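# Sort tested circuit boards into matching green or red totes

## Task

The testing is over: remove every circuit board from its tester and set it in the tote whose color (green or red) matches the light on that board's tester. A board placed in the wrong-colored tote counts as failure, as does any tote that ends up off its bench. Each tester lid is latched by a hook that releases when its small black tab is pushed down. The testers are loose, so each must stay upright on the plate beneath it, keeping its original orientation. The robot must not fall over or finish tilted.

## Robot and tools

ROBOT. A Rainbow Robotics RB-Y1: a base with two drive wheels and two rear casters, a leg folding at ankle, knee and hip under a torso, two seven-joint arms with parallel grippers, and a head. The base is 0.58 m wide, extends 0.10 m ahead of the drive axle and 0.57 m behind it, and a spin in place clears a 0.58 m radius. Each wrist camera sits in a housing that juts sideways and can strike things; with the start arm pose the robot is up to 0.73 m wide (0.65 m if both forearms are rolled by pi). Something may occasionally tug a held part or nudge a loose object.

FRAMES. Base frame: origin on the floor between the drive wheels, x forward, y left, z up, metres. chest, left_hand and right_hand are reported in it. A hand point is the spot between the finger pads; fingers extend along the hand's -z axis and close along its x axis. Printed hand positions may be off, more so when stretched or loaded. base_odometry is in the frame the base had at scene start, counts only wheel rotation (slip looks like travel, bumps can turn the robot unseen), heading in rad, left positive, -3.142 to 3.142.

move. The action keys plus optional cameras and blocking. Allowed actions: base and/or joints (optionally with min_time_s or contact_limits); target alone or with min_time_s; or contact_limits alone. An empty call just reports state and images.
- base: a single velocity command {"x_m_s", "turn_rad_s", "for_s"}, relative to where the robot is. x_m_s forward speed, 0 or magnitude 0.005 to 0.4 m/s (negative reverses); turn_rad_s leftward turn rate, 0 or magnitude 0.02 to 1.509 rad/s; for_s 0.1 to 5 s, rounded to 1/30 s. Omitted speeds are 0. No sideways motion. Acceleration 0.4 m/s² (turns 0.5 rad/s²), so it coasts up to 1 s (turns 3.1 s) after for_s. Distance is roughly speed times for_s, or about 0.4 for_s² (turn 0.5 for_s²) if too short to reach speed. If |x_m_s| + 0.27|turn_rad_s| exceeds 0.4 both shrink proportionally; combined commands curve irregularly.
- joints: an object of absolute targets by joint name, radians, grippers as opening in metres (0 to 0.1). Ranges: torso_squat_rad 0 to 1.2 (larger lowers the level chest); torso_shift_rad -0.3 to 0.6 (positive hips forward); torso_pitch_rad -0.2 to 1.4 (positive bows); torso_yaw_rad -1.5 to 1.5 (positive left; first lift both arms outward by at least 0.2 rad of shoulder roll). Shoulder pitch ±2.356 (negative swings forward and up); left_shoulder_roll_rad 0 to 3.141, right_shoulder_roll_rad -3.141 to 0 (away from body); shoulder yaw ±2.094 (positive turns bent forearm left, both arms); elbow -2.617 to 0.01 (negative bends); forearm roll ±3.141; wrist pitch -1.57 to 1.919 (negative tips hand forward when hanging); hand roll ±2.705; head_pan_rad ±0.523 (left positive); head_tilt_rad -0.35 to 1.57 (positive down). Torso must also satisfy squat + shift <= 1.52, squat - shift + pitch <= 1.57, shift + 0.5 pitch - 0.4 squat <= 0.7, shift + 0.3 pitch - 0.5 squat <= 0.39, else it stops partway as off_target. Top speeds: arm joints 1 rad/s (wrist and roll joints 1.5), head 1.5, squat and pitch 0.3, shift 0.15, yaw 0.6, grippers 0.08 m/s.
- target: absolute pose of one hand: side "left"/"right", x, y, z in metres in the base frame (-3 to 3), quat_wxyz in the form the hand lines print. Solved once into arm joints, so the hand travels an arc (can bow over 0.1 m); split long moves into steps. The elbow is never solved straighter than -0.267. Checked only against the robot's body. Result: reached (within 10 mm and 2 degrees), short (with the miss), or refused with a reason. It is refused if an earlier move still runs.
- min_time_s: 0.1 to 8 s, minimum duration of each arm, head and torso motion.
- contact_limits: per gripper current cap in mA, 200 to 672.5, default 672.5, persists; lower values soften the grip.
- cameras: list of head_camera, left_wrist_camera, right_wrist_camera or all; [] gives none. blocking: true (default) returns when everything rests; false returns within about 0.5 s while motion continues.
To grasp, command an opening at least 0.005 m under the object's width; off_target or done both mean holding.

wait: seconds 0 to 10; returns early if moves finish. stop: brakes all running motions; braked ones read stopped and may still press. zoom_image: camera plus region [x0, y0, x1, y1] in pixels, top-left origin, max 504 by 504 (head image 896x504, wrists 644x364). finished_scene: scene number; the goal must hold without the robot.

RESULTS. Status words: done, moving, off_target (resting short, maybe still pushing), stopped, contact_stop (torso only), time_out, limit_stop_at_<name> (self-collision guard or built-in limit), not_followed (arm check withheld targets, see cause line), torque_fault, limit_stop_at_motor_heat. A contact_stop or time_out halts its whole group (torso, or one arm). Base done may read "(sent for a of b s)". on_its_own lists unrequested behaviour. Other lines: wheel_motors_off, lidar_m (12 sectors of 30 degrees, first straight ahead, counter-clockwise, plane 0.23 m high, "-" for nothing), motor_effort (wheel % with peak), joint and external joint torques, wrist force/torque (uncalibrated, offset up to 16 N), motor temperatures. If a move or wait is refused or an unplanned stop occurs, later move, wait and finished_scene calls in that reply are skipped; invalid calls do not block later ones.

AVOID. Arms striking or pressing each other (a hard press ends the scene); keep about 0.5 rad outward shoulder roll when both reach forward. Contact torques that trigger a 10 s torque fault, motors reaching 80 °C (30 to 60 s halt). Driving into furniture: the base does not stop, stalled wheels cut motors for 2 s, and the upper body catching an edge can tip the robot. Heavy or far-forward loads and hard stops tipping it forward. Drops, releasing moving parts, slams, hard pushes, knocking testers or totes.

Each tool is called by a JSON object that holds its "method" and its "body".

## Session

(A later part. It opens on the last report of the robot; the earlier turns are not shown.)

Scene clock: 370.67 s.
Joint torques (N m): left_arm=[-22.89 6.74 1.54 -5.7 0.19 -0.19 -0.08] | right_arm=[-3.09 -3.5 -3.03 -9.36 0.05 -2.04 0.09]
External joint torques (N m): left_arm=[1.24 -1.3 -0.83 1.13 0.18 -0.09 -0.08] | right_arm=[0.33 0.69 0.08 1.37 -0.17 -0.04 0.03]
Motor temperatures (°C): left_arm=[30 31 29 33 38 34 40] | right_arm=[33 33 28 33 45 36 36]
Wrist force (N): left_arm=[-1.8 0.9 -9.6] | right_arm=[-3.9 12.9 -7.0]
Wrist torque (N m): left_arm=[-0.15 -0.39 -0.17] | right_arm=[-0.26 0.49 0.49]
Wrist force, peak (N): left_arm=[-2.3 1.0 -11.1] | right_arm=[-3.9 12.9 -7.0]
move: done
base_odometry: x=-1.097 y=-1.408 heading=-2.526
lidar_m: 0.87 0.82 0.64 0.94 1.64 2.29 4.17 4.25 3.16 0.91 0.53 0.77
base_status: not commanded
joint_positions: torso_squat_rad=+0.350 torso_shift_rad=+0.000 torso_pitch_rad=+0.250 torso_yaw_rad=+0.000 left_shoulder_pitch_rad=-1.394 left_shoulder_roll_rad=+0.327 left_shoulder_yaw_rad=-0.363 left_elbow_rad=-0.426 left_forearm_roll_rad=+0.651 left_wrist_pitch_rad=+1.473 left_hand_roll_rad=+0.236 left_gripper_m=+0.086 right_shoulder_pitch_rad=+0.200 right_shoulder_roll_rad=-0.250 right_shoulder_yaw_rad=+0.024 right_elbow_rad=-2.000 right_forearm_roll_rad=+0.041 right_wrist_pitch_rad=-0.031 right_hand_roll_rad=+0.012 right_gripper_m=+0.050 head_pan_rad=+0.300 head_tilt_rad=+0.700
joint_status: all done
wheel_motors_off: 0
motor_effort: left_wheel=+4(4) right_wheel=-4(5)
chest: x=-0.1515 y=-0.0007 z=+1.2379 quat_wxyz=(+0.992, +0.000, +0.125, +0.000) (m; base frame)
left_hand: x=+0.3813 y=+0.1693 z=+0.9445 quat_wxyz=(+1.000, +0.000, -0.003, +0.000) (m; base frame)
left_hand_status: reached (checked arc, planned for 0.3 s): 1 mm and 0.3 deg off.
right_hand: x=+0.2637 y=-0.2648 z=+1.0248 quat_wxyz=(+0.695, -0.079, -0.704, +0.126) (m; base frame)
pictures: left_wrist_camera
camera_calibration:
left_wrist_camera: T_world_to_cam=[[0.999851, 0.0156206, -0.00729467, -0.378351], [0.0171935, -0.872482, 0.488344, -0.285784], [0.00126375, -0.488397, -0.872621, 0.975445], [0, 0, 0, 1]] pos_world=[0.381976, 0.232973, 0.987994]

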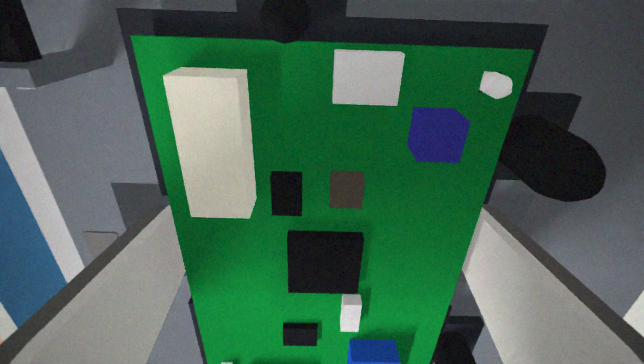

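{"method": "move", "body": {"target": {"side":"left","x":0.382,"y":0.169,"z":0.936,"quat_wxyz":[1,0,0,0]}, "cameras": []}}

{"method": "move", "body": {"target": {"side":"left","x":0.382,"y":0.169,"z":0.929,"quat_wxyz":[1,0,0,0]}, "cameras": ["left_wrist_camera"]}}

Scene clock: 379.03 s.
Joint torques (N m): left_arm=[-23.08 6.69 1.02 -5.67 0.21 -0.21 -0.1] | right_arm=[-3.29 -3.47 -3.04 -9.3 0.22 -2.09 0.09]
External joint torques (N m): left_arm=[1.07 -1.33 -0.99 1.08 0.2 -0.09 -0.1] | right_arm=[0.13 0.72 0.06 1.44 0 -0.09 0.03]
Motor temperatures (°C): left_arm=[30 31 29 33 38 34 40] | right_arm=[33 33 28 33 45 36 36]
Wrist force (N): left_arm=[-1.5 1.2 -9.7] | right_arm=[-3.6 12.7 -7.1]
Wrist torque (N m): left_arm=[-0.18 -0.36 -0.18] | right_arm=[-0.22 0.51 0.48]
Wrist force, peak (N): left_arm=[-1.8 1.4 -10.1] | right_arm=[-3.9 13.0 -7.0]
move: done
base_odometry: x=-1.097 y=-1.408 heading=-2.526
lidar_m: 0.87 0.84 0.63 0.94 1.64 2.29 4.17 4.25 3.16 0.92 0.53 0.77
base_status: not commanded
joint_positions: torso_squat_rad=+0.350 torso_shift_rad=+0.000 torso_pitch_rad=+0.250 torso_yaw_rad=+0.000 left_shoulder_pitch_rad=-1.409 left_shoulder_roll_rad=+0.311 left_shoulder_yaw_rad=-0.363 left_elbow_rad=-0.360 left_forearm_roll_rad=+0.650 left_wrist_pitch_rad=+1.428 left_hand_roll_rad=+0.215 left_gripper_m=+0.086 right_shoulder_pitch_rad=+0.200 right_shoulder_roll_rad=-0.250 right_shoulder_yaw_rad=+0.024 right_elbow_rad=-2.000 right_forearm_roll_rad=+0.041 right_wrist_pitch_rad=-0.031 right_hand_roll_rad=+0.012 right_gripper_m=+0.050 head_pan_rad=+0.300 head_tilt_rad=+0.700
joint_status: all done
wheel_motors_off: 0
motor_effort: left_wheel=+3(5) right_wheel=-2(4)
chest: x=-0.1515 y=-0.0007 z=+1.2379 quat_wxyz=(+0.992, +0.000, +0.125, +0.000) (m; base frame)
left_hand: x=+0.3813 y=+0.1693 z=+0.9364 quat_wxyz=(+1.000, +0.000, -0.004, +0.000) (m; base frame)
left_hand_status: reached (checked arc, planned for 0.3 s): 1 mm and 0.5 deg off.
right_hand: x=+0.2637 y=-0.2648 z=+1.0248 quat_wxyz=(+0.695, -0.079, -0.704, +0.126) (m; base frame)
pictures: none
No camera images: "cameras" was empty.

Scene clock: 379.90 s.
Joint torques (N m): left_arm=[-23.05 6.73 1.36 -5.54 0.17 -0.29 0] | right_arm=[-3.17 -3.72 -3.24 -9.35 0.08 -2.06 0.09]
External joint torques (N m): left_arm=[1.1 -1.27 -0.31 1.13 0.15 -0.16 0] | right_arm=[0.25 0.47 -0.14 1.38 -0.14 -0.06 0.03]
Motor temperatures (°C): left_arm=[30 31 29 33 38 34 40] | right_arm=[33 33 28 33 45 36 36]
Wrist force (N): left_arm=[-1.9 0.9 -9.7] | right_arm=[-3.9 12.7 -6.8]
Wrist torque (N m): left_arm=[-0.14 -0.42 -0.18] | right_arm=[-0.25 0.50 0.48]
Wrist force, peak (N): left_arm=[-2.1 1.4 -10.1] | right_arm=[-4.0 12.9 -7.0]
move: done
base_odometry: x=-1.097 y=-1.408 heading=-2.526
lidar_m: 0.87 0.83 0.63 0.94 1.65 2.29 4.16 4.25 3.16 0.91 0.53 0.77
base_status: not commanded
joint_positions: torso_squat_rad=+0.350 torso_shift_rad=+0.000 torso_pitch_rad=+0.250 torso_yaw_rad=+0.000 left_shoulder_pitch_rad=-1.424 left_shoulder_roll_rad=+0.296 left_shoulder_yaw_rad=-0.362 left_elbow_rad=-0.298 left_forearm_roll_rad=+0.650 left_wrist_pitch_rad=+1.384 left_hand_roll_rad=+0.196 left_gripper_m=+0.086 right_shoulder_pitch_rad=+0.200 right_shoulder_roll_rad=-0.250 right_shoulder_yaw_rad=+0.024 right_elbow_rad=-2.000 right_forearm_roll_rad=+0.041 right_wrist_pitch_rad=-0.031 right_hand_roll_rad=+0.012 right_gripper_m=+0.050 head_pan_rad=+0.300 head_tilt_rad=+0.700
joint_status: all done
wheel_motors_off: 0
motor_effort: left_wheel=+3(5) right_wheel=-4(4)
chest: x=-0.1515 y=-0.0007 z=+1.2379 quat_wxyz=(+0.992, +0.000, +0.125, +0.000) (m; base frame)
left_hand: x=+0.3813 y=+0.1693 z=+0.9294 quat_wxyz=(+1.000, +0.000, -0.007, +0.000) (m; base frame)
left_hand_status: reached (checked arc, planned for 0.3 s): 1 mm and 0.8 deg off.
right_hand: x=+0.2637 y=-0.2648 z=+1.0248 quat_wxyz=(+0.695, -0.079, -0.704, +0.126) (m; base frame)
pictures: left_wrist_camera
camera_calibration:
left_wrist_camera: T_world_to_cam=[[0.999877, 0.0156256, 0.00127038, -0.386373], [0.0130081, -0.872149, 0.489068, -0.277539], [0.00874993, -0.488991, -0.872245, 0.959165], [0, 0, 0, 1]] pos_world=[0.381543, 0.233005, 0.972853]

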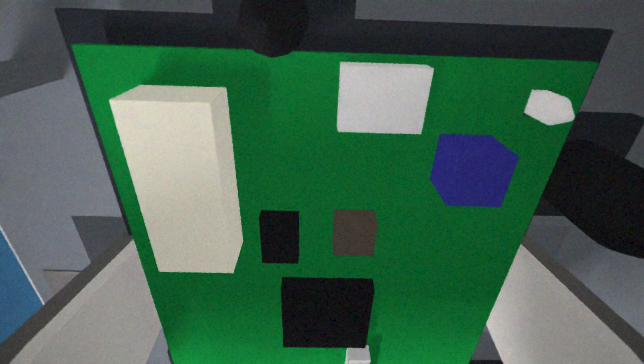

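Beside the board. Grip and lift.

{"method": "move", "body": {"joints": {"left_gripper_m":0.06}, "cameras": []}}

{"method": "move", "body": {"target": {"side":"left","x":0.382,"y":0.169,"z":0.939,"quat_wxyz":[1,0,0,0]}, "cameras": []}}

{"method": "move", "body": {"target": {"side":"left","x":0.382,"y":0.169,"z":0.96,"quat_wxyz":[1,0,0,0]}, "cameras": ["head_camera","left_wrist_camera"]}}

Scene clock: 385.13 s.
Joint torques (N m): left_arm=[-23.22 6.58 1.49 -5.66 0.27 -0.25 0] | right_arm=[-3.62 -3.65 -3.02 -9.29 0.1 -2.03 0.05]
External joint torques (N m): left_arm=[0.93 -1.43 -0.19 1.01 0.26 -0.13 0] | right_arm=[-0.2 0.55 0.08 1.44 -0.12 -0.02 0]
Motor temperatures (°C): left_arm=[30 31 29 33 38 34 40] | right_arm=[33 33 28 33 45 36 36]
Wrist force (N): left_arm=[-1.6 1.1 -9.3] | right_arm=[-3.9 12.7 -6.8]
Wrist torque (N m): left_arm=[-0.13 -0.45 -0.38] | right_arm=[-0.24 0.49 0.48]
Wrist force, peak (N): left_arm=[-1.5 1.3 -10.0] | right_arm=[-3.9 12.9 -7.1]
move: off_target
base_odometry: x=-1.097 y=-1.408 heading=-2.526
lidar_m: 0.86 0.83 0.63 0.94 1.65 2.28 4.17 4.25 3.15 0.92 0.52 0.76
base_status: not commanded
joint_positions: torso_squat_rad=+0.350 torso_shift_rad=+0.000 torso_pitch_rad=+0.250 torso_yaw_rad=+0.000 left_shoulder_pitch_rad=-1.424 left_shoulder_roll_rad=+0.296 left_shoulder_yaw_rad=-0.362 left_elbow_rad=-0.298 left_forearm_roll_rad=+0.650 left_wrist_pitch_rad=+1.384 left_hand_roll_rad=+0.196 left_gripper_m=+0.071 right_shoulder_pitch_rad=+0.200 right_shoulder_roll_rad=-0.250 right_shoulder_yaw_rad=+0.024 right_elbow_rad=-2.000 right_forearm_roll_rad=+0.041 right_wrist_pitch_rad=-0.031 right_hand_roll_rad=+0.012 right_gripper_m=+0.050 head_pan_rad=+0.300 head_tilt_rad=+0.700
joint_status: left_gripper_m off_target (ended at +0.071, target +0.060)
wheel_motors_off: 0
motor_effort: left_wheel=+2(4) right_wheel=-3(5)
chest: x=-0.1515 y=-0.0007 z=+1.2379 quat_wxyz=(+0.992, +0.000, +0.125, +0.000) (m; base frame)
left_hand: x=+0.3813 y=+0.1693 z=+0.9294 quat_wxyz=(+1.000, +0.000, -0.007, +0.000) (m; base frame)
right_hand: x=+0.2637 y=-0.2648 z=+1.0248 quat_wxyz=(+0.695, -0.079, -0.704, +0.126) (m; base frame)
pictures: none
No camera images: "cameras" was empty.

Scene clock: 385.87 s.
Joint torques (N m): left_arm=[-23.87 7.86 2.03 -5.92 0.31 -0.33 0.18] | right_arm=[-3.24 -3.73 -3.02 -9.32 0.19 -2.08 0.05]
External joint torques (N m): left_arm=[0.43 -0.25 0.46 0.74 0.29 -0.23 0.18] | right_arm=[0.18 0.46 0.09 1.41 -0.03 -0.08 -0.01]
Motor temperatures (°C): left_arm=[30 31 29 33 38 34 40] | right_arm=[33 33 28 33 45 36 36]
Wrist force (N): left_arm=[-3.1 1.0 -10.2] | right_arm=[-4.1 12.3 -7.1]
Wrist torque (N m): left_arm=[-0.17 -0.46 -0.22] | right_arm=[-0.19 0.48 0.47]
Wrist force, peak (N): left_arm=[-12.0 3.4 -11.6] | right_arm=[-4.4 12.9 -6.8]
move: done
base_odometry: x=-1.097 y=-1.408 heading=-2.526
lidar_m: 0.87 0.83 0.64 0.93 1.65 2.29 4.17 4.24 3.16 0.92 0.52 0.76
base_status: not commanded
joint_positions: torso_squat_rad=+0.350 torso_shift_rad=+0.000 torso_pitch_rad=+0.250 torso_yaw_rad=+0.000 left_shoulder_pitch_rad=-1.451 left_shoulder_roll_rad=+0.298 left_shoulder_yaw_rad=-0.359 left_elbow_rad=-0.277 left_forearm_roll_rad=+0.654 left_wrist_pitch_rad=+1.404 left_hand_roll_rad=+0.188 left_gripper_m=+0.071 right_shoulder_pitch_rad=+0.200 right_shoulder_roll_rad=-0.250 right_shoulder_yaw_rad=+0.024 right_elbow_rad=-2.000 right_forearm_roll_rad=+0.041 right_wrist_pitch_rad=-0.031 right_hand_roll_rad=+0.012 right_gripper_m=+0.050 head_pan_rad=+0.300 head_tilt_rad=+0.700
joint_status: all done
wheel_motors_off: 0
motor_effort: left_wheel=+3(4) right_wheel=-3(4)
chest: x=-0.1515 y=-0.0007 z=+1.2379 quat_wxyz=(+0.992, +0.000, +0.125, +0.000) (m; base frame)
left_hand: x=+0.3818 y=+0.1690 z=+0.9388 quat_wxyz=(+1.000, +0.000, -0.002, +0.000) (m; base frame)
left_hand_status: reached (checked arc, planned for 0.2 s): 0 mm and 0.2 deg off.
right_hand: x=+0.2637 y=-0.2648 z=+1.0248 quat_wxyz=(+0.695, -0.079, -0.704, +0.126) (m; base frame)
pictures: none
No camera images: "cameras" was empty.

Scene clock: 386.60 s.
Joint torques (N m): left_arm=[-23 8.25 2.49 -6.03 0.18 -0.1 0.25] | right_arm=[-2.91 -3.53 -2.89 -9.22 0.14 -1.98 0.05]
External joint torques (N m): left_arm=[1.48 0 0.59 0.72 0.16 -0.03 0.24] | right_arm=[0.51 0.66 0.22 1.51 -0.08 0.03 0]
Motor temperatures (°C): left_arm=[30 31 29 33 38 34 40] | right_arm=[33 33 28 33 45 36 36]
Wrist force (N): left_arm=[-1.5 0.8 -9.9] | right_arm=[-3.7 12.6 -6.7]
Wrist torque (N m): left_arm=[-0.15 -0.37 -0.19] | right_arm=[-0.25 0.50 0.48]
Wrist force, peak (N): left_arm=[-2.6 1.0 -11.4] | right_arm=[-3.9 12.8 -7.1]
move: done
base_odometry: x=-1.097 y=-1.408 heading=-2.526
lidar_m: 0.87 0.83 0.63 0.94 1.64 2.29 4.17 4.25 3.16 0.91 0.52 0.76
base_status: not commanded
joint_positions: torso_squat_rad=+0.350 torso_shift_rad=+0.000 torso_pitch_rad=+0.250 torso_yaw_rad=+0.000 left_shoulder_pitch_rad=-1.464 left_shoulder_roll_rad=+0.320 left_shoulder_yaw_rad=-0.356 left_elbow_rad=-0.334 left_forearm_roll_rad=+0.659 left_wrist_pitch_rad=+1.486 left_hand_roll_rad=+0.206 left_gripper_m=+0.071 right_shoulder_pitch_rad=+0.200 right_shoulder_roll_rad=-0.250 right_shoulder_yaw_rad=+0.024 right_elbow_rad=-2.000 right_forearm_roll_rad=+0.041 right_wrist_pitch_rad=-0.031 right_hand_roll_rad=+0.012 right_gripper_m=+0.050 head_pan_rad=+0.300 head_tilt_rad=+0.700
joint_status: all done
wheel_motors_off: 0
motor_effort: left_wheel=+2(5) right_wheel=-3(4)
chest: x=-0.1515 y=-0.0007 z=+1.2379 quat_wxyz=(+0.992, +0.000, +0.125, +0.000) (m; base frame)
left_hand: x=+0.3824 y=+0.1690 z=+0.9599 quat_wxyz=(+1.000, +0.001, +0.008, +0.000) (m; base frame)
left_hand_status: reached (checked arc, planned for 0.3 s): 0 mm and 0.9 deg off.
right_hand: x=+0.2637 y=-0.2648 z=+1.0248 quat_wxyz=(+0.695, -0.079, -0.704, +0.126) (m; base frame)
pictures: head_camera, left_wrist_camera
camera_calibration:
head_camera: T_world_to_cam=[[0.316102, -0.94813, -0.0336016, 0.0709708], [-0.748497, -0.227469, -0.622905, 0.886756], [0.582951, 0.222052, -0.781576, 1.10095], [0, 0, 0, 1]] pos_world=[-0.000501352, 0.0245308, 1.41523]
left_wrist_camera: T_world_to_cam=[[0.9995, 0.0150611, -0.0278123, -0.359348], [0.0266968, -0.873263, 0.486517, -0.295429], [-0.01696, -0.487016, -0.873228, 0.996037], [0, 0, 0, 1]] pos_world=[0.383948, 0.23251, 1.0035]

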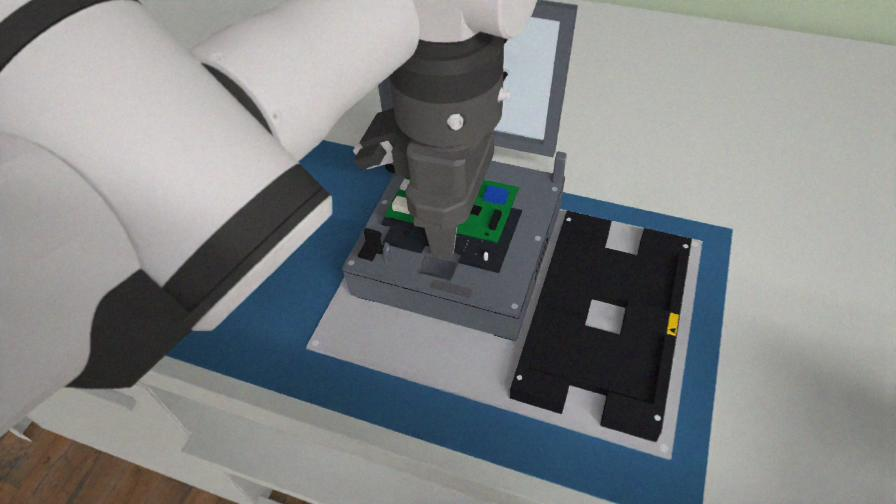

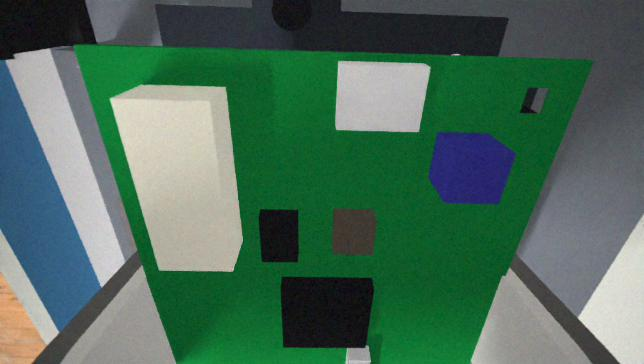

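{"method": "move", "body": {"target": {"side":"left","x":0.37,"y":0.165,"z":1.08,"quat_wxyz":[1,0,0,0]}, "cameras": []}}

{"method": "move", "body": {"target": {"side":"left","x":0.32,"y":0.16,"z":1.10,"quat_wxyz":[1,0,0,0]}, "cameras": ["head_camera"]}}

{"method": "move", "body": {"base": {"x_m_s":-0.4,"for_s":1.7667}, "joints": {"head_pan_rad":0.0,"head_tilt_rad":0.35}, "cameras": ["head_camera"]}}

{"method": "move", "body": {"base": {"turn_rad_s":1.4,"for_s":2.4333}, "cameras": ["head_camera"]}}

Scene clock: 404.17 s.
Joint torques (N m): left_arm=[-22.12 8.06 5.52 -5.83 0.26 -0.31 0.09] | right_arm=[-3.2 -3.5 -2.86 -9.22 0.11 -1.97 0.04]
External joint torques (N m): left_arm=[1.86 -0.41 0.62 0.54 0.23 -0.25 0.09] | right_arm=[0.22 0.7 0.25 1.51 -0.11 0.03 -0.01]
Motor temperatures (°C): left_arm=[31 31 29 33 38 34 40] | right_arm=[33 33 28 33 45 36 36]
Wrist force (N): left_arm=[-1.6 1.0 -10.0] | right_arm=[-4.0 12.5 -6.6]
Wrist torque (N m): left_arm=[-0.17 -0.38 -0.19] | right_arm=[-0.21 0.50 0.47]
Wrist force, peak (N): left_arm=[-1.7 1.5 -10.9] | right_arm=[-4.0 12.9 -7.1]
move: done
base_odometry: x=-1.097 y=-1.408 heading=-2.525
lidar_m: 0.87 0.83 0.63 0.94 1.65 2.29 4.17 4.25 3.16 0.91 0.53 0.77
base_status: not commanded
joint_positions: torso_squat_rad=+0.350 torso_shift_rad=+0.000 torso_pitch_rad=+0.250 torso_yaw_rad=+0.000 left_shoulder_pitch_rad=-1.429 left_shoulder_roll_rad=+0.483 left_shoulder_yaw_rad=-0.349 left_elbow_rad=-0.897 left_forearm_roll_rad=+0.768 left_wrist_pitch_rad=+1.919 left_hand_roll_rad=+0.424 left_gripper_m=+0.071 right_shoulder_pitch_rad=+0.200 right_shoulder_roll_rad=-0.250 right_shoulder_yaw_rad=+0.024 right_elbow_rad=-2.000 right_forearm_roll_rad=+0.041 right_wrist_pitch_rad=-0.031 right_hand_roll_rad=+0.012 right_gripper_m=+0.050 head_pan_rad=+0.300 head_tilt_rad=+0.700
joint_status: all done
wheel_motors_off: 0
motor_effort: left_wheel=+3(6) right_wheel=-4(5)
chest: x=-0.1515 y=-0.0007 z=+1.2379 quat_wxyz=(+0.992, +0.000, +0.125, +0.000) (m; base frame)
left_hand: x=+0.3692 y=+0.1649 z=+1.0803 quat_wxyz=(+1.000, +0.001, +0.005, -0.001) (m; base frame)
left_hand_status: reached (checked arc, planned for 0.9 s): 1 mm and 0.6 deg off.
right_hand: x=+0.2637 y=-0.2648 z=+1.0248 quat_wxyz=(+0.695, -0.079, -0.704, +0.126) (m; base frame)
pictures: none
No camera images: "cameras" was empty.

Scene clock: 405.33 s.
Joint torques (N m): left_arm=[-20.28 8.79 8.27 -3.41 0.1 -0.21 -0.26] | right_arm=[-3.31 -3.43 -2.93 -9.24 0.09 -2.08 -0.01]
External joint torques (N m): left_arm=[1.53 0.37 -0.33 -0.04 0.07 -0.15 -0.26] | right_arm=[0.11 0.76 0.18 1.49 -0.13 -0.07 -0.06]
Motor temperatures (°C): left_arm=[31 31 29 33 38 34 40] | right_arm=[33 33 28 33 45 36 36]
Wrist force (N): left_arm=[-1.8 0.7 -9.7] | right_arm=[-3.8 12.6 -6.8]
Wrist torque (N m): left_arm=[-0.16 -0.43 -0.17] | right_arm=[-0.23 0.52 0.47]
Wrist force, peak (N): left_arm=[-1.7 0.9 -10.6] | right_arm=[-3.7 13.0 -6.9]
move: done
base_odometry: x=-1.097 y=-1.408 heading=-2.525
lidar_m: 0.87 0.83 0.64 0.94 1.64 2.30 4.17 4.25 3.16 0.91 0.52 0.76
base_status: not commanded
joint_positions: torso_squat_rad=+0.350 torso_shift_rad=+0.000 torso_pitch_rad=+0.250 torso_yaw_rad=+0.000 left_shoulder_pitch_rad=-1.385 left_shoulder_roll_rad=+0.741 left_shoulder_yaw_rad=-0.650 left_elbow_rad=-1.334 left_forearm_roll_rad=+1.208 left_wrist_pitch_rad=+1.904 left_hand_roll_rad=+0.771 left_gripper_m=+0.071 right_shoulder_pitch_rad=+0.200 right_shoulder_roll_rad=-0.250 right_shoulder_yaw_rad=+0.024 right_elbow_rad=-2.000 right_forearm_roll_rad=+0.041 right_wrist_pitch_rad=-0.031 right_hand_roll_rad=+0.012 right_gripper_m=+0.050 head_pan_rad=+0.300 head_tilt_rad=+0.700
joint_status: all done
wheel_motors_off: 0
motor_effort: left_wheel=+4(5) right_wheel=-3(4)
chest: x=-0.1515 y=-0.0007 z=+1.2379 quat_wxyz=(+0.992, +0.000, +0.125, +0.000) (m; base frame)
left_hand: x=+0.3198 y=+0.1598 z=+1.1000 quat_wxyz=(+1.000, +0.000, +0.002, -0.001) (m; base frame)
left_hand_status: reached (checked arc, planned for 0.8 s): 0 mm and 0.2 deg off.
right_hand: x=+0.2637 y=-0.2648 z=+1.0248 quat_wxyz=(+0.695, -0.079, -0.704, +0.126) (m; base frame)
pictures: head_camera
camera_calibration:
head_camera: T_world_to_cam=[[0.316127, -0.948122, -0.0335859, 0.0709675], [-0.74849, -0.2275, -0.622902, 0.886752], [0.582946, 0.222055, -0.781579, 1.10096], [0, 0, 0, 1]] pos_world=[-0.000508014, 0.0245488, 1.41523]

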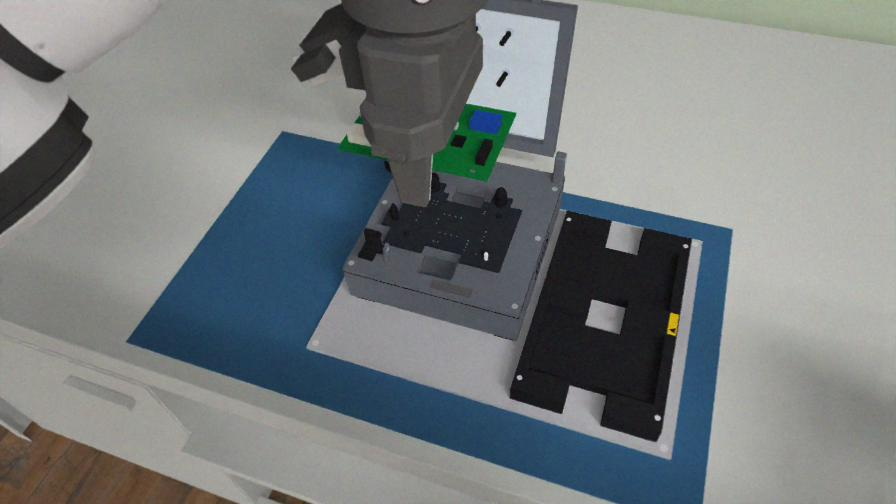

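Scene clock: 408.67 s.
Joint torques (N m): left_arm=[-20.37 8.61 8.51 -3.36 0.1 -0.24 -0.34] | right_arm=[-2.95 -3.41 -2.99 -9.35 0.07 -2.01 -0.02]
External joint torques (N m): left_arm=[1.44 0.19 -0.09 0.01 0.07 -0.18 -0.34] | right_arm=[0.48 0.78 0.12 1.38 -0.16 -0.01 -0.07]
Motor temperatures (°C): left_arm=[31 31 29 33 38 34 40] | right_arm=[33 33 28 33 45 36 36]
Wrist force (N): left_arm=[-1.4 0.6 -9.7] | right_arm=[-3.8 12.5 -7.0]
Wrist torque (N m): left_arm=[-0.14 -0.37 -0.18] | right_arm=[-0.22 0.50 0.48]
Wrist force, peak (N): left_arm=[-1.4 0.6 -10.2] | right_arm=[-3.9 12.7 -7.4]
move: done
base_odometry: x=-0.520 y=-1.000 heading=-2.525
lidar_m: 1.58 1.12 1.35 1.59 1.67 2.31 3.46 4.00 3.15 3.04 1.22 1.01
base_status: done (sent for 1.77 of 1.77 s)
joint_positions: torso_squat_rad=+0.350 torso_shift_rad=+0.000 torso_pitch_rad=+0.250 torso_yaw_rad=+0.000 left_shoulder_pitch_rad=-1.385 left_shoulder_roll_rad=+0.741 left_shoulder_yaw_rad=-0.650 left_elbow_rad=-1.334 left_forearm_roll_rad=+1.208 left_wrist_pitch_rad=+1.904 left_hand_roll_rad=+0.771 left_gripper_m=+0.071 right_shoulder_pitch_rad=+0.200 right_shoulder_roll_rad=-0.250 right_shoulder_yaw_rad=+0.024 right_elbow_rad=-2.000 right_forearm_roll_rad=+0.041 right_wrist_pitch_rad=-0.031 right_hand_roll_rad=+0.012 right_gripper_m=+0.050 head_pan_rad=+0.000 head_tilt_rad=+0.350
joint_status: all done
wheel_motors_off: 0
motor_effort: left_wheel=+4(29) right_wheel=+0(26)
chest: x=-0.1515 y=-0.0007 z=+1.2379 quat_wxyz=(+0.992, +0.000, +0.125, +0.000) (m; base frame)
left_hand: x=+0.3198 y=+0.1598 z=+1.1000 quat_wxyz=(+1.000, +0.000, +0.002, -0.001) (m; base frame)
right_hand: x=+0.2637 y=-0.2648 z=+1.0248 quat_wxyz=(+0.695, -0.079, -0.704, +0.126) (m; base frame)
pictures: head_camera
camera_calibration:
head_camera: T_world_to_cam=[[0.0154649, -0.998759, 0.0473498, -0.0687846], [-0.531282, -0.0483254, -0.845815, 1.22238], [0.847054, -0.0120757, -0.53137, 0.765194], [0, 0, 0, 1]] pos_world=[0.00233315, -0.000386868, 1.44377]

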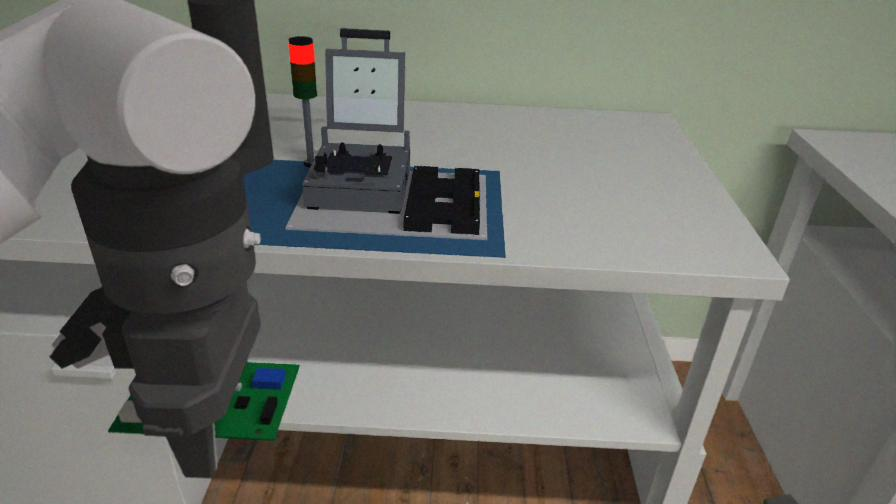

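Scene clock: 413.83 s.
Joint torques (N m): left_arm=[-20.61 8.34 8.18 -3.28 0.18 -0.19 -0.29] | right_arm=[-3.44 -3.36 -3.2 -9.19 0.15 -1.96 0.02]
External joint torques (N m): left_arm=[1.2 -0.08 -0.42 0.09 0.15 -0.13 -0.29] | right_arm=[-0.01 0.83 -0.09 1.55 -0.07 0.05 -0.03]
Motor temperatures (°C): left_arm=[31 31 29 33 38 34 40] | right_arm=[33 33 28 33 45 36 36]
Wrist force (N): left_arm=[-1.4 0.6 -9.7] | right_arm=[-4.1 12.9 -6.8]
Wrist torque (N m): left_arm=[-0.14 -0.38 -0.18] | right_arm=[-0.27 0.48 0.46]
Wrist force, peak (N): left_arm=[-1.7 0.6 -10.0] | right_arm=[-3.9 13.1 -6.9]
move: done
base_odometry: x=-0.520 y=-1.000 heading=+0.435
lidar_m: 3.46 3.46 3.36 3.04 1.54 1.02 1.22 1.13 1.15 1.60 1.60 1.96
base_status: done (sent for 2.43 of 2.43 s)
joint_positions: torso_squat_rad=+0.350 torso_shift_rad=+0.000 torso_pitch_rad=+0.250 torso_yaw_rad=+0.000 left_shoulder_pitch_rad=-1.385 left_shoulder_roll_rad=+0.741 left_shoulder_yaw_rad=-0.650 left_elbow_rad=-1.334 left_forearm_roll_rad=+1.208 left_wrist_pitch_rad=+1.904 left_hand_roll_rad=+0.771 left_gripper_m=+0.071 right_shoulder_pitch_rad=+0.200 right_shoulder_roll_rad=-0.250 right_shoulder_yaw_rad=+0.024 right_elbow_rad=-2.000 right_forearm_roll_rad=+0.041 right_wrist_pitch_rad=-0.031 right_hand_roll_rad=+0.012 right_gripper_m=+0.050 head_pan_rad=+0.000 head_tilt_rad=+0.350
joint_status: not commanded
wheel_motors_off: 0
motor_effort: left_wheel=-1(26) right_wheel=+3(30)
chest: x=-0.1515 y=-0.0007 z=+1.2379 quat_wxyz=(+0.992, +0.000, +0.125, +0.000) (m; base frame)
left_hand: x=+0.3197 y=+0.1598 z=+1.1000 quat_wxyz=(+1.000, +0.000, +0.002, -0.001) (m; base frame)
right_hand: x=+0.2636 y=-0.2648 z=+1.0248 quat_wxyz=(+0.695, -0.079, -0.704, +0.126) (m; base frame)
pictures: head_camera
camera_calibration:
head_camera: T_world_to_cam=[[0.0154461, -0.99876, 0.0473378, -0.0687889], [-0.531252, -0.0483057, -0.845836, 1.22239], [0.847073, -0.0120834, -0.531339, 0.76519], [0, 0, 0, 1]] pos_world=[0.00228941, -0.00040884, 1.44378]

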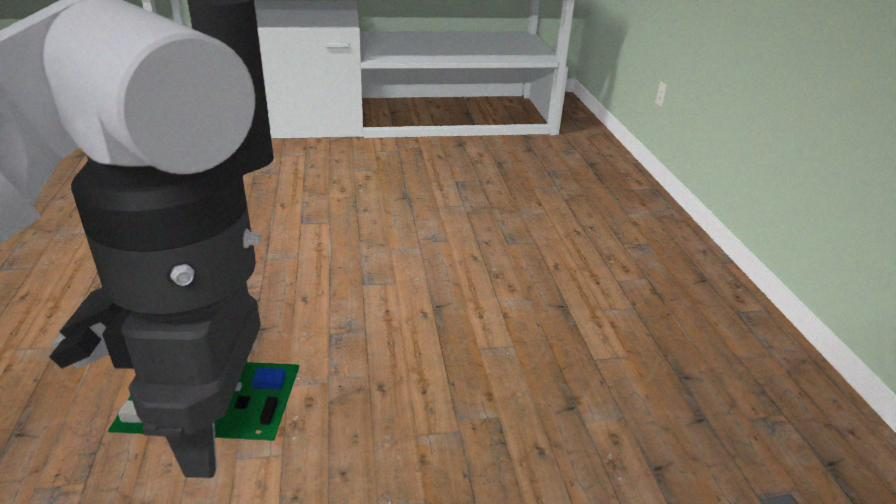

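{"method": "move", "body": {"base": {"x_m_s":0.4,"for_s":5}, "joints": {"head_tilt_rad":0.3}, "cameras": []}}

{"method": "move", "body": {"base": {"turn_rad_s":0.6,"for_s":0.5667}, "cameras": ["head_camera"]}}

Scene clock: 426.13 s.
Joint torques (N m): left_arm=[-20.58 8.26 8.21 -3.32 0.17 -0.22 -0.28] | right_arm=[-3.2 -3.64 -3.05 -9.24 0.07 -2.08 0.01]
External joint torques (N m): left_arm=[1.23 -0.16 -0.39 0.05 0.14 -0.16 -0.29] | right_arm=[0.22 0.55 0.05 1.49 -0.15 -0.07 -0.05]
Motor temperatures (°C): left_arm=[31 31 29 33 38 34 40] | right_arm=[33 33 28 33 45 36 36]
Wrist force (N): left_arm=[-1.9 0.8 -9.8] | right_arm=[-4.0 12.8 -6.5]
Wrist torque (N m): left_arm=[-0.15 -0.42 -0.17] | right_arm=[-0.26 0.50 0.48]
Wrist force, peak (N): left_arm=[-1.9 0.3 -10.1] | right_arm=[-3.9 12.9 -7.2]
move: done
base_odometry: x=+1.294 y=-0.156 heading=+0.435
lidar_m: 2.13 1.51 1.90 3.37 3.41 3.14 2.98 2.20 1.39 1.25 1.26 1.54
base_status: done (sent for 5 of 5 s)
joint_positions: torso_squat_rad=+0.350 torso_shift_rad=+0.000 torso_pitch_rad=+0.250 torso_yaw_rad=+0.000 left_shoulder_pitch_rad=-1.385 left_shoulder_roll_rad=+0.741 left_shoulder_yaw_rad=-0.650 left_elbow_rad=-1.334 left_forearm_roll_rad=+1.208 left_wrist_pitch_rad=+1.904 left_hand_roll_rad=+0.771 left_gripper_m=+0.071 right_shoulder_pitch_rad=+0.200 right_shoulder_roll_rad=-0.250 right_shoulder_yaw_rad=+0.024 right_elbow_rad=-2.000 right_forearm_roll_rad=+0.041 right_wrist_pitch_rad=-0.031 right_hand_roll_rad=+0.012 right_gripper_m=+0.050 head_pan_rad=+0.000 head_tilt_rad=+0.300
joint_status: all done
wheel_motors_off: 0
motor_effort: left_wheel=+1(28) right_wheel=-3(29)
chest: x=-0.1515 y=-0.0007 z=+1.2379 quat_wxyz=(+0.992, +0.000, +0.125, +0.000) (m; base frame)
left_hand: x=+0.3198 y=+0.1598 z=+1.1000 quat_wxyz=(+1.000, +0.000, +0.002, -0.001) (m; base frame)
right_hand: x=+0.2637 y=-0.2648 z=+1.0248 quat_wxyz=(+0.695, -0.079, -0.704, +0.126) (m; base frame)
pictures: none
No camera images: "cameras" was empty.

Scene clock: 427.63 s.
Joint torques (N m): left_arm=[-20.62 8.34 8.21 -3.24 0.2 -0.17 -0.31] | right_arm=[-3.01 -3.45 -3.12 -9.29 0.1 -2.04 0.05]
External joint torques (N m): left_arm=[1.19 -0.09 -0.39 0.13 0.17 -0.11 -0.31] | right_arm=[0.41 0.74 -0.02 1.45 -0.12 -0.04 0]
Motor temperatures (°C): left_arm=[31 31 29 33 38 34 40] | right_arm=[33 33 28 33 45 36 36]
Wrist force (N): left_arm=[-1.8 0.7 -9.6] | right_arm=[-4.0 12.6 -6.8]
Wrist torque (N m): left_arm=[-0.15 -0.42 -0.18] | right_arm=[-0.21 0.49 0.47]
Wrist force, peak (N): left_arm=[-1.6 0.6 -10.2] | right_arm=[-3.8 13.1 -6.9]
move: done
base_odometry: x=+1.294 y=-0.156 heading=+0.596
lidar_m: 1.51 1.54 2.78 3.37 3.49 2.99 2.91 1.81 1.31 1.26 1.29 1.68
base_status: done (sent for 0.57 of 0.57 s)
joint_positions: torso_squat_rad=+0.350 torso_shift_rad=+0.000 torso_pitch_rad=+0.250 torso_yaw_rad=+0.000 left_shoulder_pitch_rad=-1.385 left_shoulder_roll_rad=+0.741 left_shoulder_yaw_rad=-0.650 left_elbow_rad=-1.334 left_forearm_roll_rad=+1.208 left_wrist_pitch_rad=+1.904 left_hand_roll_rad=+0.771 left_gripper_m=+0.071 right_shoulder_pitch_rad=+0.200 right_shoulder_roll_rad=-0.250 right_shoulder_yaw_rad=+0.024 right_elbow_rad=-2.000 right_forearm_roll_rad=+0.041 right_wrist_pitch_rad=-0.031 right_hand_roll_rad=+0.012 right_gripper_m=+0.050 head_pan_rad=+0.000 head_tilt_rad=+0.300
joint_status: not commanded
wheel_motors_off: 0
motor_effort: left_wheel=-4(26) right_wheel=+0(26)
chest: x=-0.1515 y=-0.0007 z=+1.2379 quat_wxyz=(+0.992, +0.000, +0.125, +0.000) (m; base frame)
left_hand: x=+0.3198 y=+0.1598 z=+1.1000 quat_wxyz=(+1.000, +0.000, +0.002, -0.001) (m; base frame)
right_hand: x=+0.2637 y=-0.2648 z=+1.0248 quat_wxyz=(+0.695, -0.079, -0.704, +0.126) (m; base frame)
pictures: head_camera
camera_calibration:
head_camera: T_world_to_cam=[[0.0130169, -0.998761, 0.0480264, -0.0699849], [-0.488406, -0.0482618, -0.871281, 1.26217], [0.872519, -0.012115, -0.488429, 0.705965], [0, 0, 0, 1]] pos_world=[0.0013961, -0.000430655, 1.44788]

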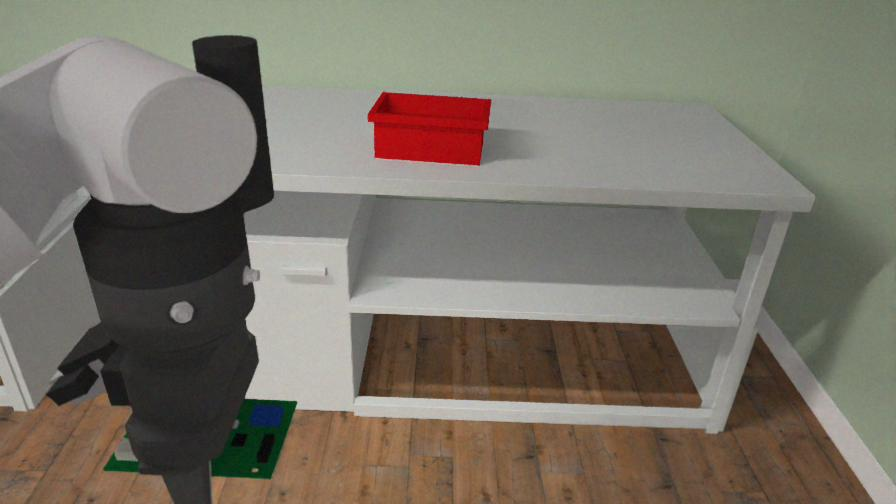

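{"method": "move", "body": {"base": {"x_m_s":0.4,"for_s":2.5}, "joints": {"head_tilt_rad":0.6}, "cameras": ["head_camera"]}}

Scene clock: 448.90 s.
Joint torques (N m): left_arm=[-20.55 8.45 8.4 -3.32 0.17 -0.24 -0.35] | right_arm=[-3.26 -3.53 -3.31 -9.31 0.17 -1.94 0.08]
External joint torques (N m): left_arm=[1.26 0.03 -0.2 0.05 0.14 -0.18 -0.35] | right_arm=[0.16 0.67 -0.21 1.43 -0.05 0.06 0.02]
Motor temperatures (°C): left_arm=[31 31 29 32 38 34 40] | right_arm=[33 33 28 33 45 36 36]
Wrist force (N): left_arm=[-1.8 0.6 -9.8] | right_arm=[-3.8 12.6 -7.0]
Wrist torque (N m): left_arm=[-0.13 -0.42 -0.17] | right_arm=[-0.22 0.53 0.48]
Wrist force, peak (N): left_arm=[-1.0 0.4 -10.2] | right_arm=[-3.8 13.1 -7.1]
move: done
base_odometry: x=+2.122 y=+0.405 heading=+0.596
lidar_m: 1.02 0.55 0.69 2.43 3.51 4.01 3.92 1.79 1.29 1.24 0.94 1.19
base_status: done (sent for 2.5 of 2.5 s)
joint_positions: torso_squat_rad=+0.350 torso_shift_rad=+0.000 torso_pitch_rad=+0.250 torso_yaw_rad=+0.000 left_shoulder_pitch_rad=-1.385 left_shoulder_roll_rad=+0.741 left_shoulder_yaw_rad=-0.650 left_elbow_rad=-1.334 left_forearm_roll_rad=+1.208 left_wrist_pitch_rad=+1.904 left_hand_roll_rad=+0.771 left_gripper_m=+0.071 right_shoulder_pitch_rad=+0.200 right_shoulder_roll_rad=-0.250 right_shoulder_yaw_rad=+0.024 right_elbow_rad=-2.000 right_forearm_roll_rad=+0.041 right_wrist_pitch_rad=-0.031 right_hand_roll_rad=+0.012 right_gripper_m=+0.050 head_pan_rad=+0.000 head_tilt_rad=+0.600
joint_status: all done
wheel_motors_off: 0
motor_effort: left_wheel=+0(28) right_wheel=-1(28)
chest: x=-0.1515 y=-0.0007 z=+1.2379 quat_wxyz=(+0.992, +0.000, +0.125, +0.000) (m; base frame)
left_hand: x=+0.3198 y=+0.1598 z=+1.1000 quat_wxyz=(+1.000, +0.000, +0.002, -0.001) (m; base frame)
right_hand: x=+0.2637 y=-0.2648 z=+1.0248 quat_wxyz=(+0.695, -0.079, -0.704, +0.126) (m; base frame)
pictures: head_camera
camera_calibration:
head_camera: T_world_to_cam=[[0.0269005, -0.998756, 0.0419839, -0.0602468], [-0.72403, -0.0484247, -0.688066, 0.981847], [0.689244, -0.0118883, -0.724432, 1.02779], [0, 0, 0, 1]] pos_world=[0.00410959, -0.00040744, 1.42267]

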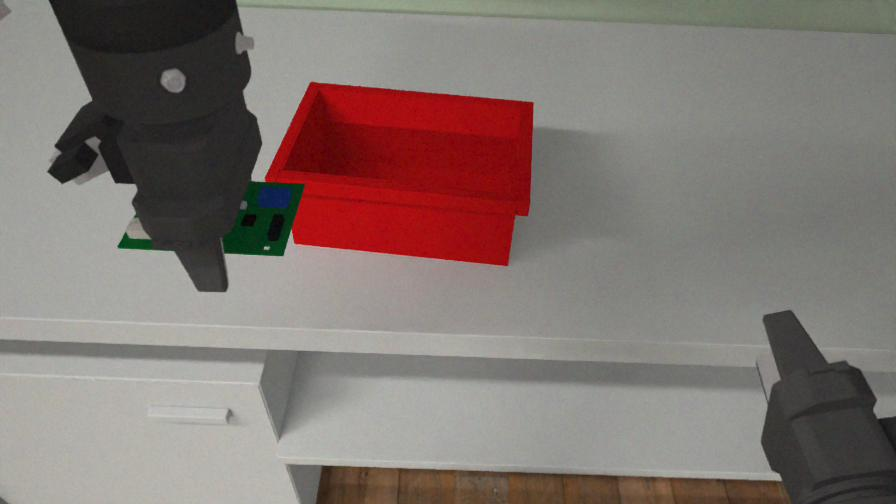

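{"method": "move", "body": {"base": {"x_m_s":0.2,"for_s":1.2667}, "cameras": ["head_camera","left_wrist_camera"]}}

{"method": "move", "body": {"target": {"side":"left","x":0.42,"y":0.11,"z":1.08,"quat_wxyz":[1,0,0,0]}, "min_time_s": 1, "cameras": ["head_camera","left_wrist_camera"]}}

Scene clock: 483.33 s.
Joint torques (N m): left_arm=[-20.52 8.31 8.14 -3.32 0.22 -0.2 -0.31] | right_arm=[-3.26 -3.53 -3.28 -9.19 0.09 -2.01 0.08]
External joint torques (N m): left_arm=[1.29 -0.11 -0.47 0.05 0.19 -0.14 -0.31] | right_arm=[0.16 0.66 -0.18 1.54 -0.13 -0.01 0.03]
Motor temperatures (°C): left_arm=[31 31 29 32 38 34 40] | right_arm=[33 33 28 33 45 36 36]
Wrist force (N): left_arm=[-1.5 0.6 -9.4] | right_arm=[-3.6 12.5 -6.8]
Wrist torque (N m): left_arm=[-0.13 -0.40 -0.18] | right_arm=[-0.23 0.53 0.47]
Wrist force, peak (N): left_arm=[-1.9 0.5 -10.1] | right_arm=[-4.0 13.1 -6.8]
move: done
base_odometry: x=+2.331 y=+0.547 heading=+0.596
lidar_m: 0.88 0.36 0.34 0.88 3.49 4.25 4.17 1.80 1.30 0.86 0.88 0.91
base_status: done (sent for 1.27 of 1.27 s)
joint_positions: torso_squat_rad=+0.350 torso_shift_rad=+0.000 torso_pitch_rad=+0.250 torso_yaw_rad=+0.000 left_shoulder_pitch_rad=-1.385 left_shoulder_roll_rad=+0.741 left_shoulder_yaw_rad=-0.650 left_elbow_rad=-1.334 left_forearm_roll_rad=+1.208 left_wrist_pitch_rad=+1.904 left_hand_roll_rad=+0.771 left_gripper_m=+0.071 right_shoulder_pitch_rad=+0.200 right_shoulder_roll_rad=-0.250 right_shoulder_yaw_rad=+0.024 right_elbow_rad=-2.000 right_forearm_roll_rad=+0.041 right_wrist_pitch_rad=-0.031 right_hand_roll_rad=+0.012 right_gripper_m=+0.050 head_pan_rad=+0.000 head_tilt_rad=+0.600
joint_status: not commanded
wheel_motors_off: 0
motor_effort: left_wheel=-1(24) right_wheel=-2(20)
chest: x=-0.1515 y=-0.0007 z=+1.2379 quat_wxyz=(+0.992, +0.000, +0.125, +0.000) (m; base frame)
left_hand: x=+0.3198 y=+0.1598 z=+1.1000 quat_wxyz=(+1.000, +0.000, +0.002, -0.001) (m; base frame)
right_hand: x=+0.2637 y=-0.2648 z=+1.0248 quat_wxyz=(+0.695, -0.079, -0.704, +0.126) (m; base frame)
pictures: head_camera, left_wrist_camera
camera_calibration:
head_camera: T_world_to_cam=[[0.0269007, -0.998756, 0.0419838, -0.0602465], [-0.724044, -0.0484246, -0.688052, 0.981834], [0.689229, -0.011889, -0.724446, 1.0278], [0, 0, 0, 1]] pos_world=[0.00412242, -0.000407239, 1.42267]
left_wrist_camera: T_world_to_cam=[[0.999759, 0.0142991, -0.0166452, -0.305031], [0.0206083, -0.872403, 0.488353, -0.37008], [-0.00753833, -0.488578, -0.872488, 1.1092], [0, 0, 0, 1]] pos_world=[0.320946, 0.223436, 1.14342]

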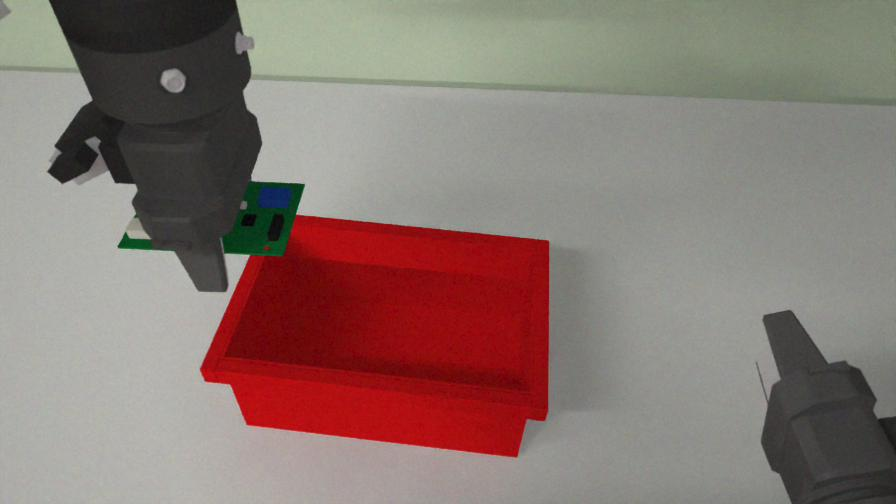

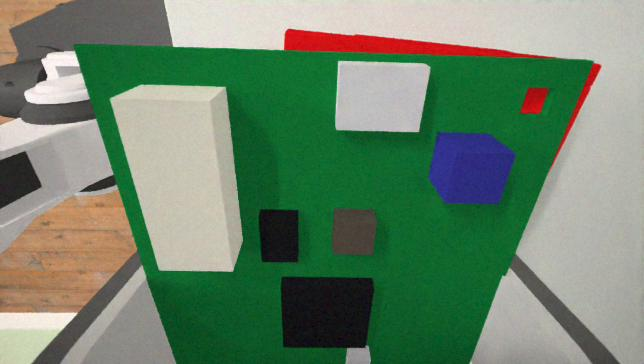

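Scene clock: 485.60 s.
Joint torques (N m): left_arm=[-23.92 8.48 1.06 -3.37 0.17 -0.35 0.21] | right_arm=[-3.03 -3.75 -2.98 -9.26 0.04 -1.99 0.04]
External joint torques (N m): left_arm=[1.63 -0.34 -1.24 1.14 0.18 -0.04 0.22] | right_arm=[0.39 0.44 0.13 1.47 -0.18 0.01 -0.01]
Motor temperatures (°C): left_arm=[31 31 29 32 38 34 40] | right_arm=[33 33 28 33 45 36 36]
Wrist force (N): left_arm=[-2.5 1.1 -9.7] | right_arm=[-3.6 12.6 -6.9]
Wrist torque (N m): left_arm=[-0.14 -0.44 -0.22] | right_arm=[-0.24 0.52 0.49]
Wrist force, peak (N): left_arm=[-2.6 1.4 -10.3] | right_arm=[-3.9 13.0 -6.8]
move: short
base_odometry: x=+2.331 y=+0.547 heading=+0.596
lidar_m: 0.88 0.36 0.34 0.88 3.48 4.26 4.17 1.79 1.30 0.86 0.87 0.92
base_status: not commanded
joint_positions: torso_squat_rad=+0.350 torso_shift_rad=+0.000 torso_pitch_rad=+0.250 torso_yaw_rad=+0.000 left_shoulder_pitch_rad=-1.763 left_shoulder_roll_rad=+0.330 left_shoulder_yaw_rad=-0.717 left_elbow_rad=-0.267 left_forearm_roll_rad=+1.040 left_wrist_pitch_rad=+1.514 left_hand_roll_rad=+0.316 left_gripper_m=+0.071 right_shoulder_pitch_rad=+0.200 right_shoulder_roll_rad=-0.250 right_shoulder_yaw_rad=+0.024 right_elbow_rad=-2.000 right_forearm_roll_rad=+0.041 right_wrist_pitch_rad=-0.031 right_hand_roll_rad=+0.012 right_gripper_m=+0.050 head_pan_rad=+0.000 head_tilt_rad=+0.600
joint_status: all done
wheel_motors_off: 0
motor_effort: left_wheel=+3(3) right_wheel=-3(5)
chest: x=-0.1515 y=-0.0007 z=+1.2379 quat_wxyz=(+0.992, +0.000, +0.125, +0.000) (m; base frame)
left_hand: x=+0.4194 y=+0.1100 z=+1.0802 quat_wxyz=(+0.998, -0.011, -0.056, +0.000) (m; base frame)
left_hand_status: short (checked arc, as near as the solve gets, planned for 1.4 s): 1 mm and 6.5 deg off. The place is met; only the turn is off.
right_hand: x=+0.2637 y=-0.2648 z=+1.0248 quat_wxyz=(+0.695, -0.079, -0.704, +0.126) (m; base frame)
pictures: head_camera, left_wrist_camera
camera_calibration:
head_camera: T_world_to_cam=[[0.0268577, -0.998756, 0.0420187, -0.0602756], [-0.724023, -0.0484178, -0.688075, 0.981856], [0.689253, -0.0119424, -0.724422, 1.02778], [0, 0, 0, 1]] pos_world=[0.00410182, -0.000386937, 1.42267]
left_wrist_camera: T_world_to_cam=[[0.994959, 0.0161551, 0.0989711, -0.527286], [-0.0364524, -0.861161, 0.507024, -0.403395], [0.093421, -0.508076, -0.856231, 1.0106], [0, 0, 0, 1]] pos_world=[0.415512, 0.174593, 1.12203]

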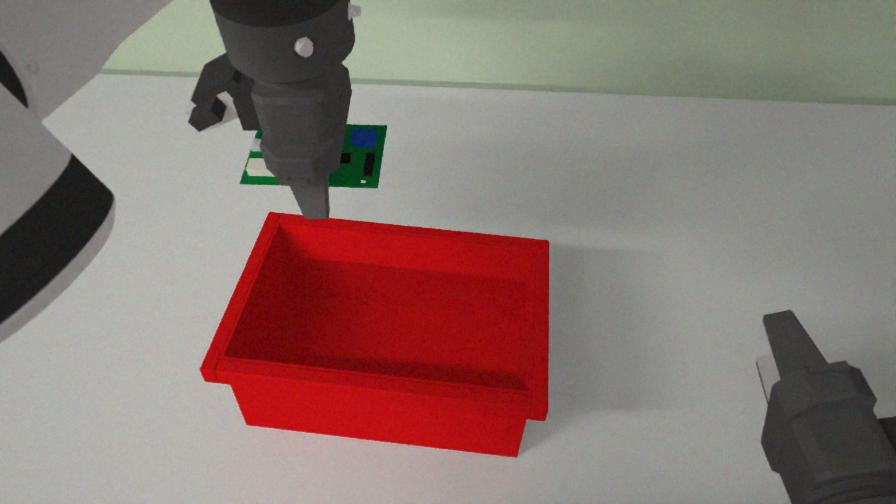

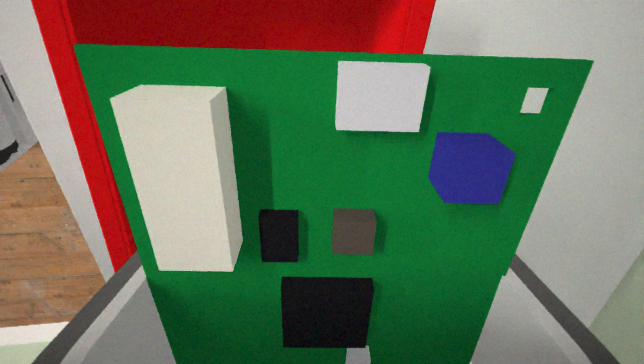

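{"method": "move", "body": {"target": {"side":"left","x":0.385,"y":0.09,"z":1.02,"quat_wxyz":[1,0,0,0]}, "min_time_s": 1, "cameras": ["head_camera","left_wrist_camera"]}}

Scene clock: 505.07 s.
Joint torques (N m): left_arm=[-22.85 6.48 0.89 -3.18 0.05 0.23 0.42] | right_arm=[-3.05 -3.38 -3.21 -9.34 0.08 -1.98 0.07]
External joint torques (N m): left_arm=[2.15 -1.68 -1.36 1.23 0.03 0.33 0.42] | right_arm=[0.37 0.81 -0.1 1.39 -0.14 0.03 0.02]
Motor temperatures (°C): left_arm=[31 31 29 32 38 34 40] | right_arm=[33 33 28 33 45 36 36]
Wrist force (N): left_arm=[-1.8 0.5 -10.1] | right_arm=[-3.8 12.7 -6.8]
Wrist torque (N m): left_arm=[-0.10 -0.42 -0.23] | right_arm=[-0.24 0.51 0.47]
Wrist force, peak (N): left_arm=[-2.6 0.9 -10.4] | right_arm=[-4.1 12.9 -7.2]
move: done
base_odometry: x=+2.331 y=+0.547 heading=+0.596
lidar_m: 0.88 0.37 0.33 0.87 3.48 4.26 4.17 1.79 1.29 0.86 0.88 0.92
base_status: not commanded
joint_positions: torso_squat_rad=+0.350 torso_shift_rad=+0.000 torso_pitch_rad=+0.250 torso_yaw_rad=+0.000 left_shoulder_pitch_rad=-1.675 left_shoulder_roll_rad=+0.249 left_shoulder_yaw_rad=-0.735 left_elbow_rad=-0.267 left_forearm_roll_rad=+1.034 left_wrist_pitch_rad=+1.516 left_hand_roll_rad=+0.365 left_gripper_m=+0.071 right_shoulder_pitch_rad=+0.200 right_shoulder_roll_rad=-0.250 right_shoulder_yaw_rad=+0.024 right_elbow_rad=-2.000 right_forearm_roll_rad=+0.041 right_wrist_pitch_rad=-0.031 right_hand_roll_rad=+0.012 right_gripper_m=+0.050 head_pan_rad=+0.000 head_tilt_rad=+0.600
joint_status: all done
wheel_motors_off: 0
motor_effort: left_wheel=+2(3) right_wheel=-3(4)
chest: x=-0.1515 y=-0.0007 z=+1.2379 quat_wxyz=(+0.992, +0.000, +0.125, +0.000) (m; base frame)
left_hand: x=+0.3849 y=+0.0900 z=+1.0203 quat_wxyz=(+1.000, -0.001, -0.002, +0.000) (m; base frame)
left_hand_status: reached (checked arc, planned for 1.0 s): 0 mm and 0.2 deg off.
right_hand: x=+0.2637 y=-0.2648 z=+1.0248 quat_wxyz=(+0.695, -0.079, -0.704, +0.126) (m; base frame)
pictures: head_camera, left_wrist_camera
camera_calibration:
head_camera: T_world_to_cam=[[0.0268577, -0.998756, 0.0420186, -0.0602753], [-0.724023, -0.0484178, -0.688074, 0.981856], [0.689253, -0.0119423, -0.724423, 1.02778], [0, 0, 0, 1]] pos_world=[0.00410212, -0.000386906, 1.42267]
left_wrist_camera: T_world_to_cam=[[0.999841, 0.0153737, -0.00906961, -0.378267], [0.0178455, -0.871771, 0.489589, -0.393663], [-0.00037984, -0.489672, -0.871906, 1.0029], [0, 0, 0, 1]] pos_world=[0.385613, 0.153724, 1.06374]

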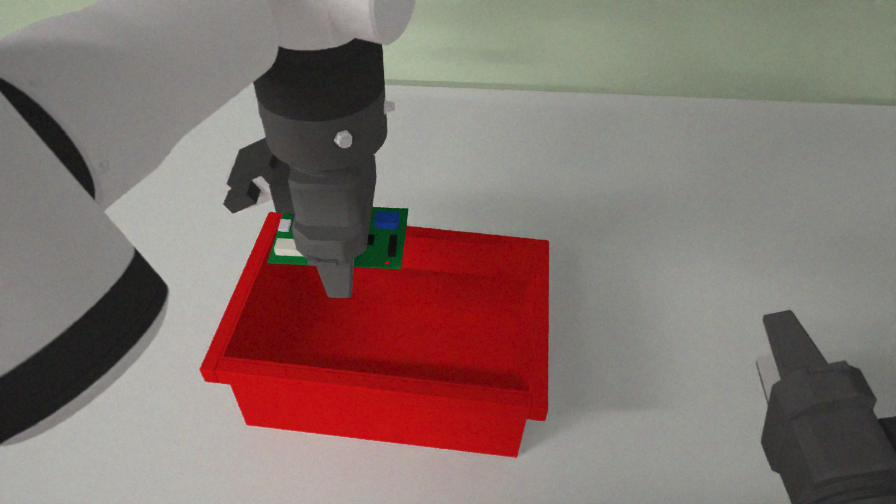

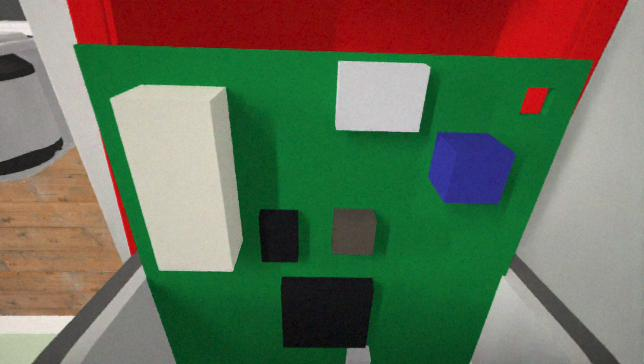

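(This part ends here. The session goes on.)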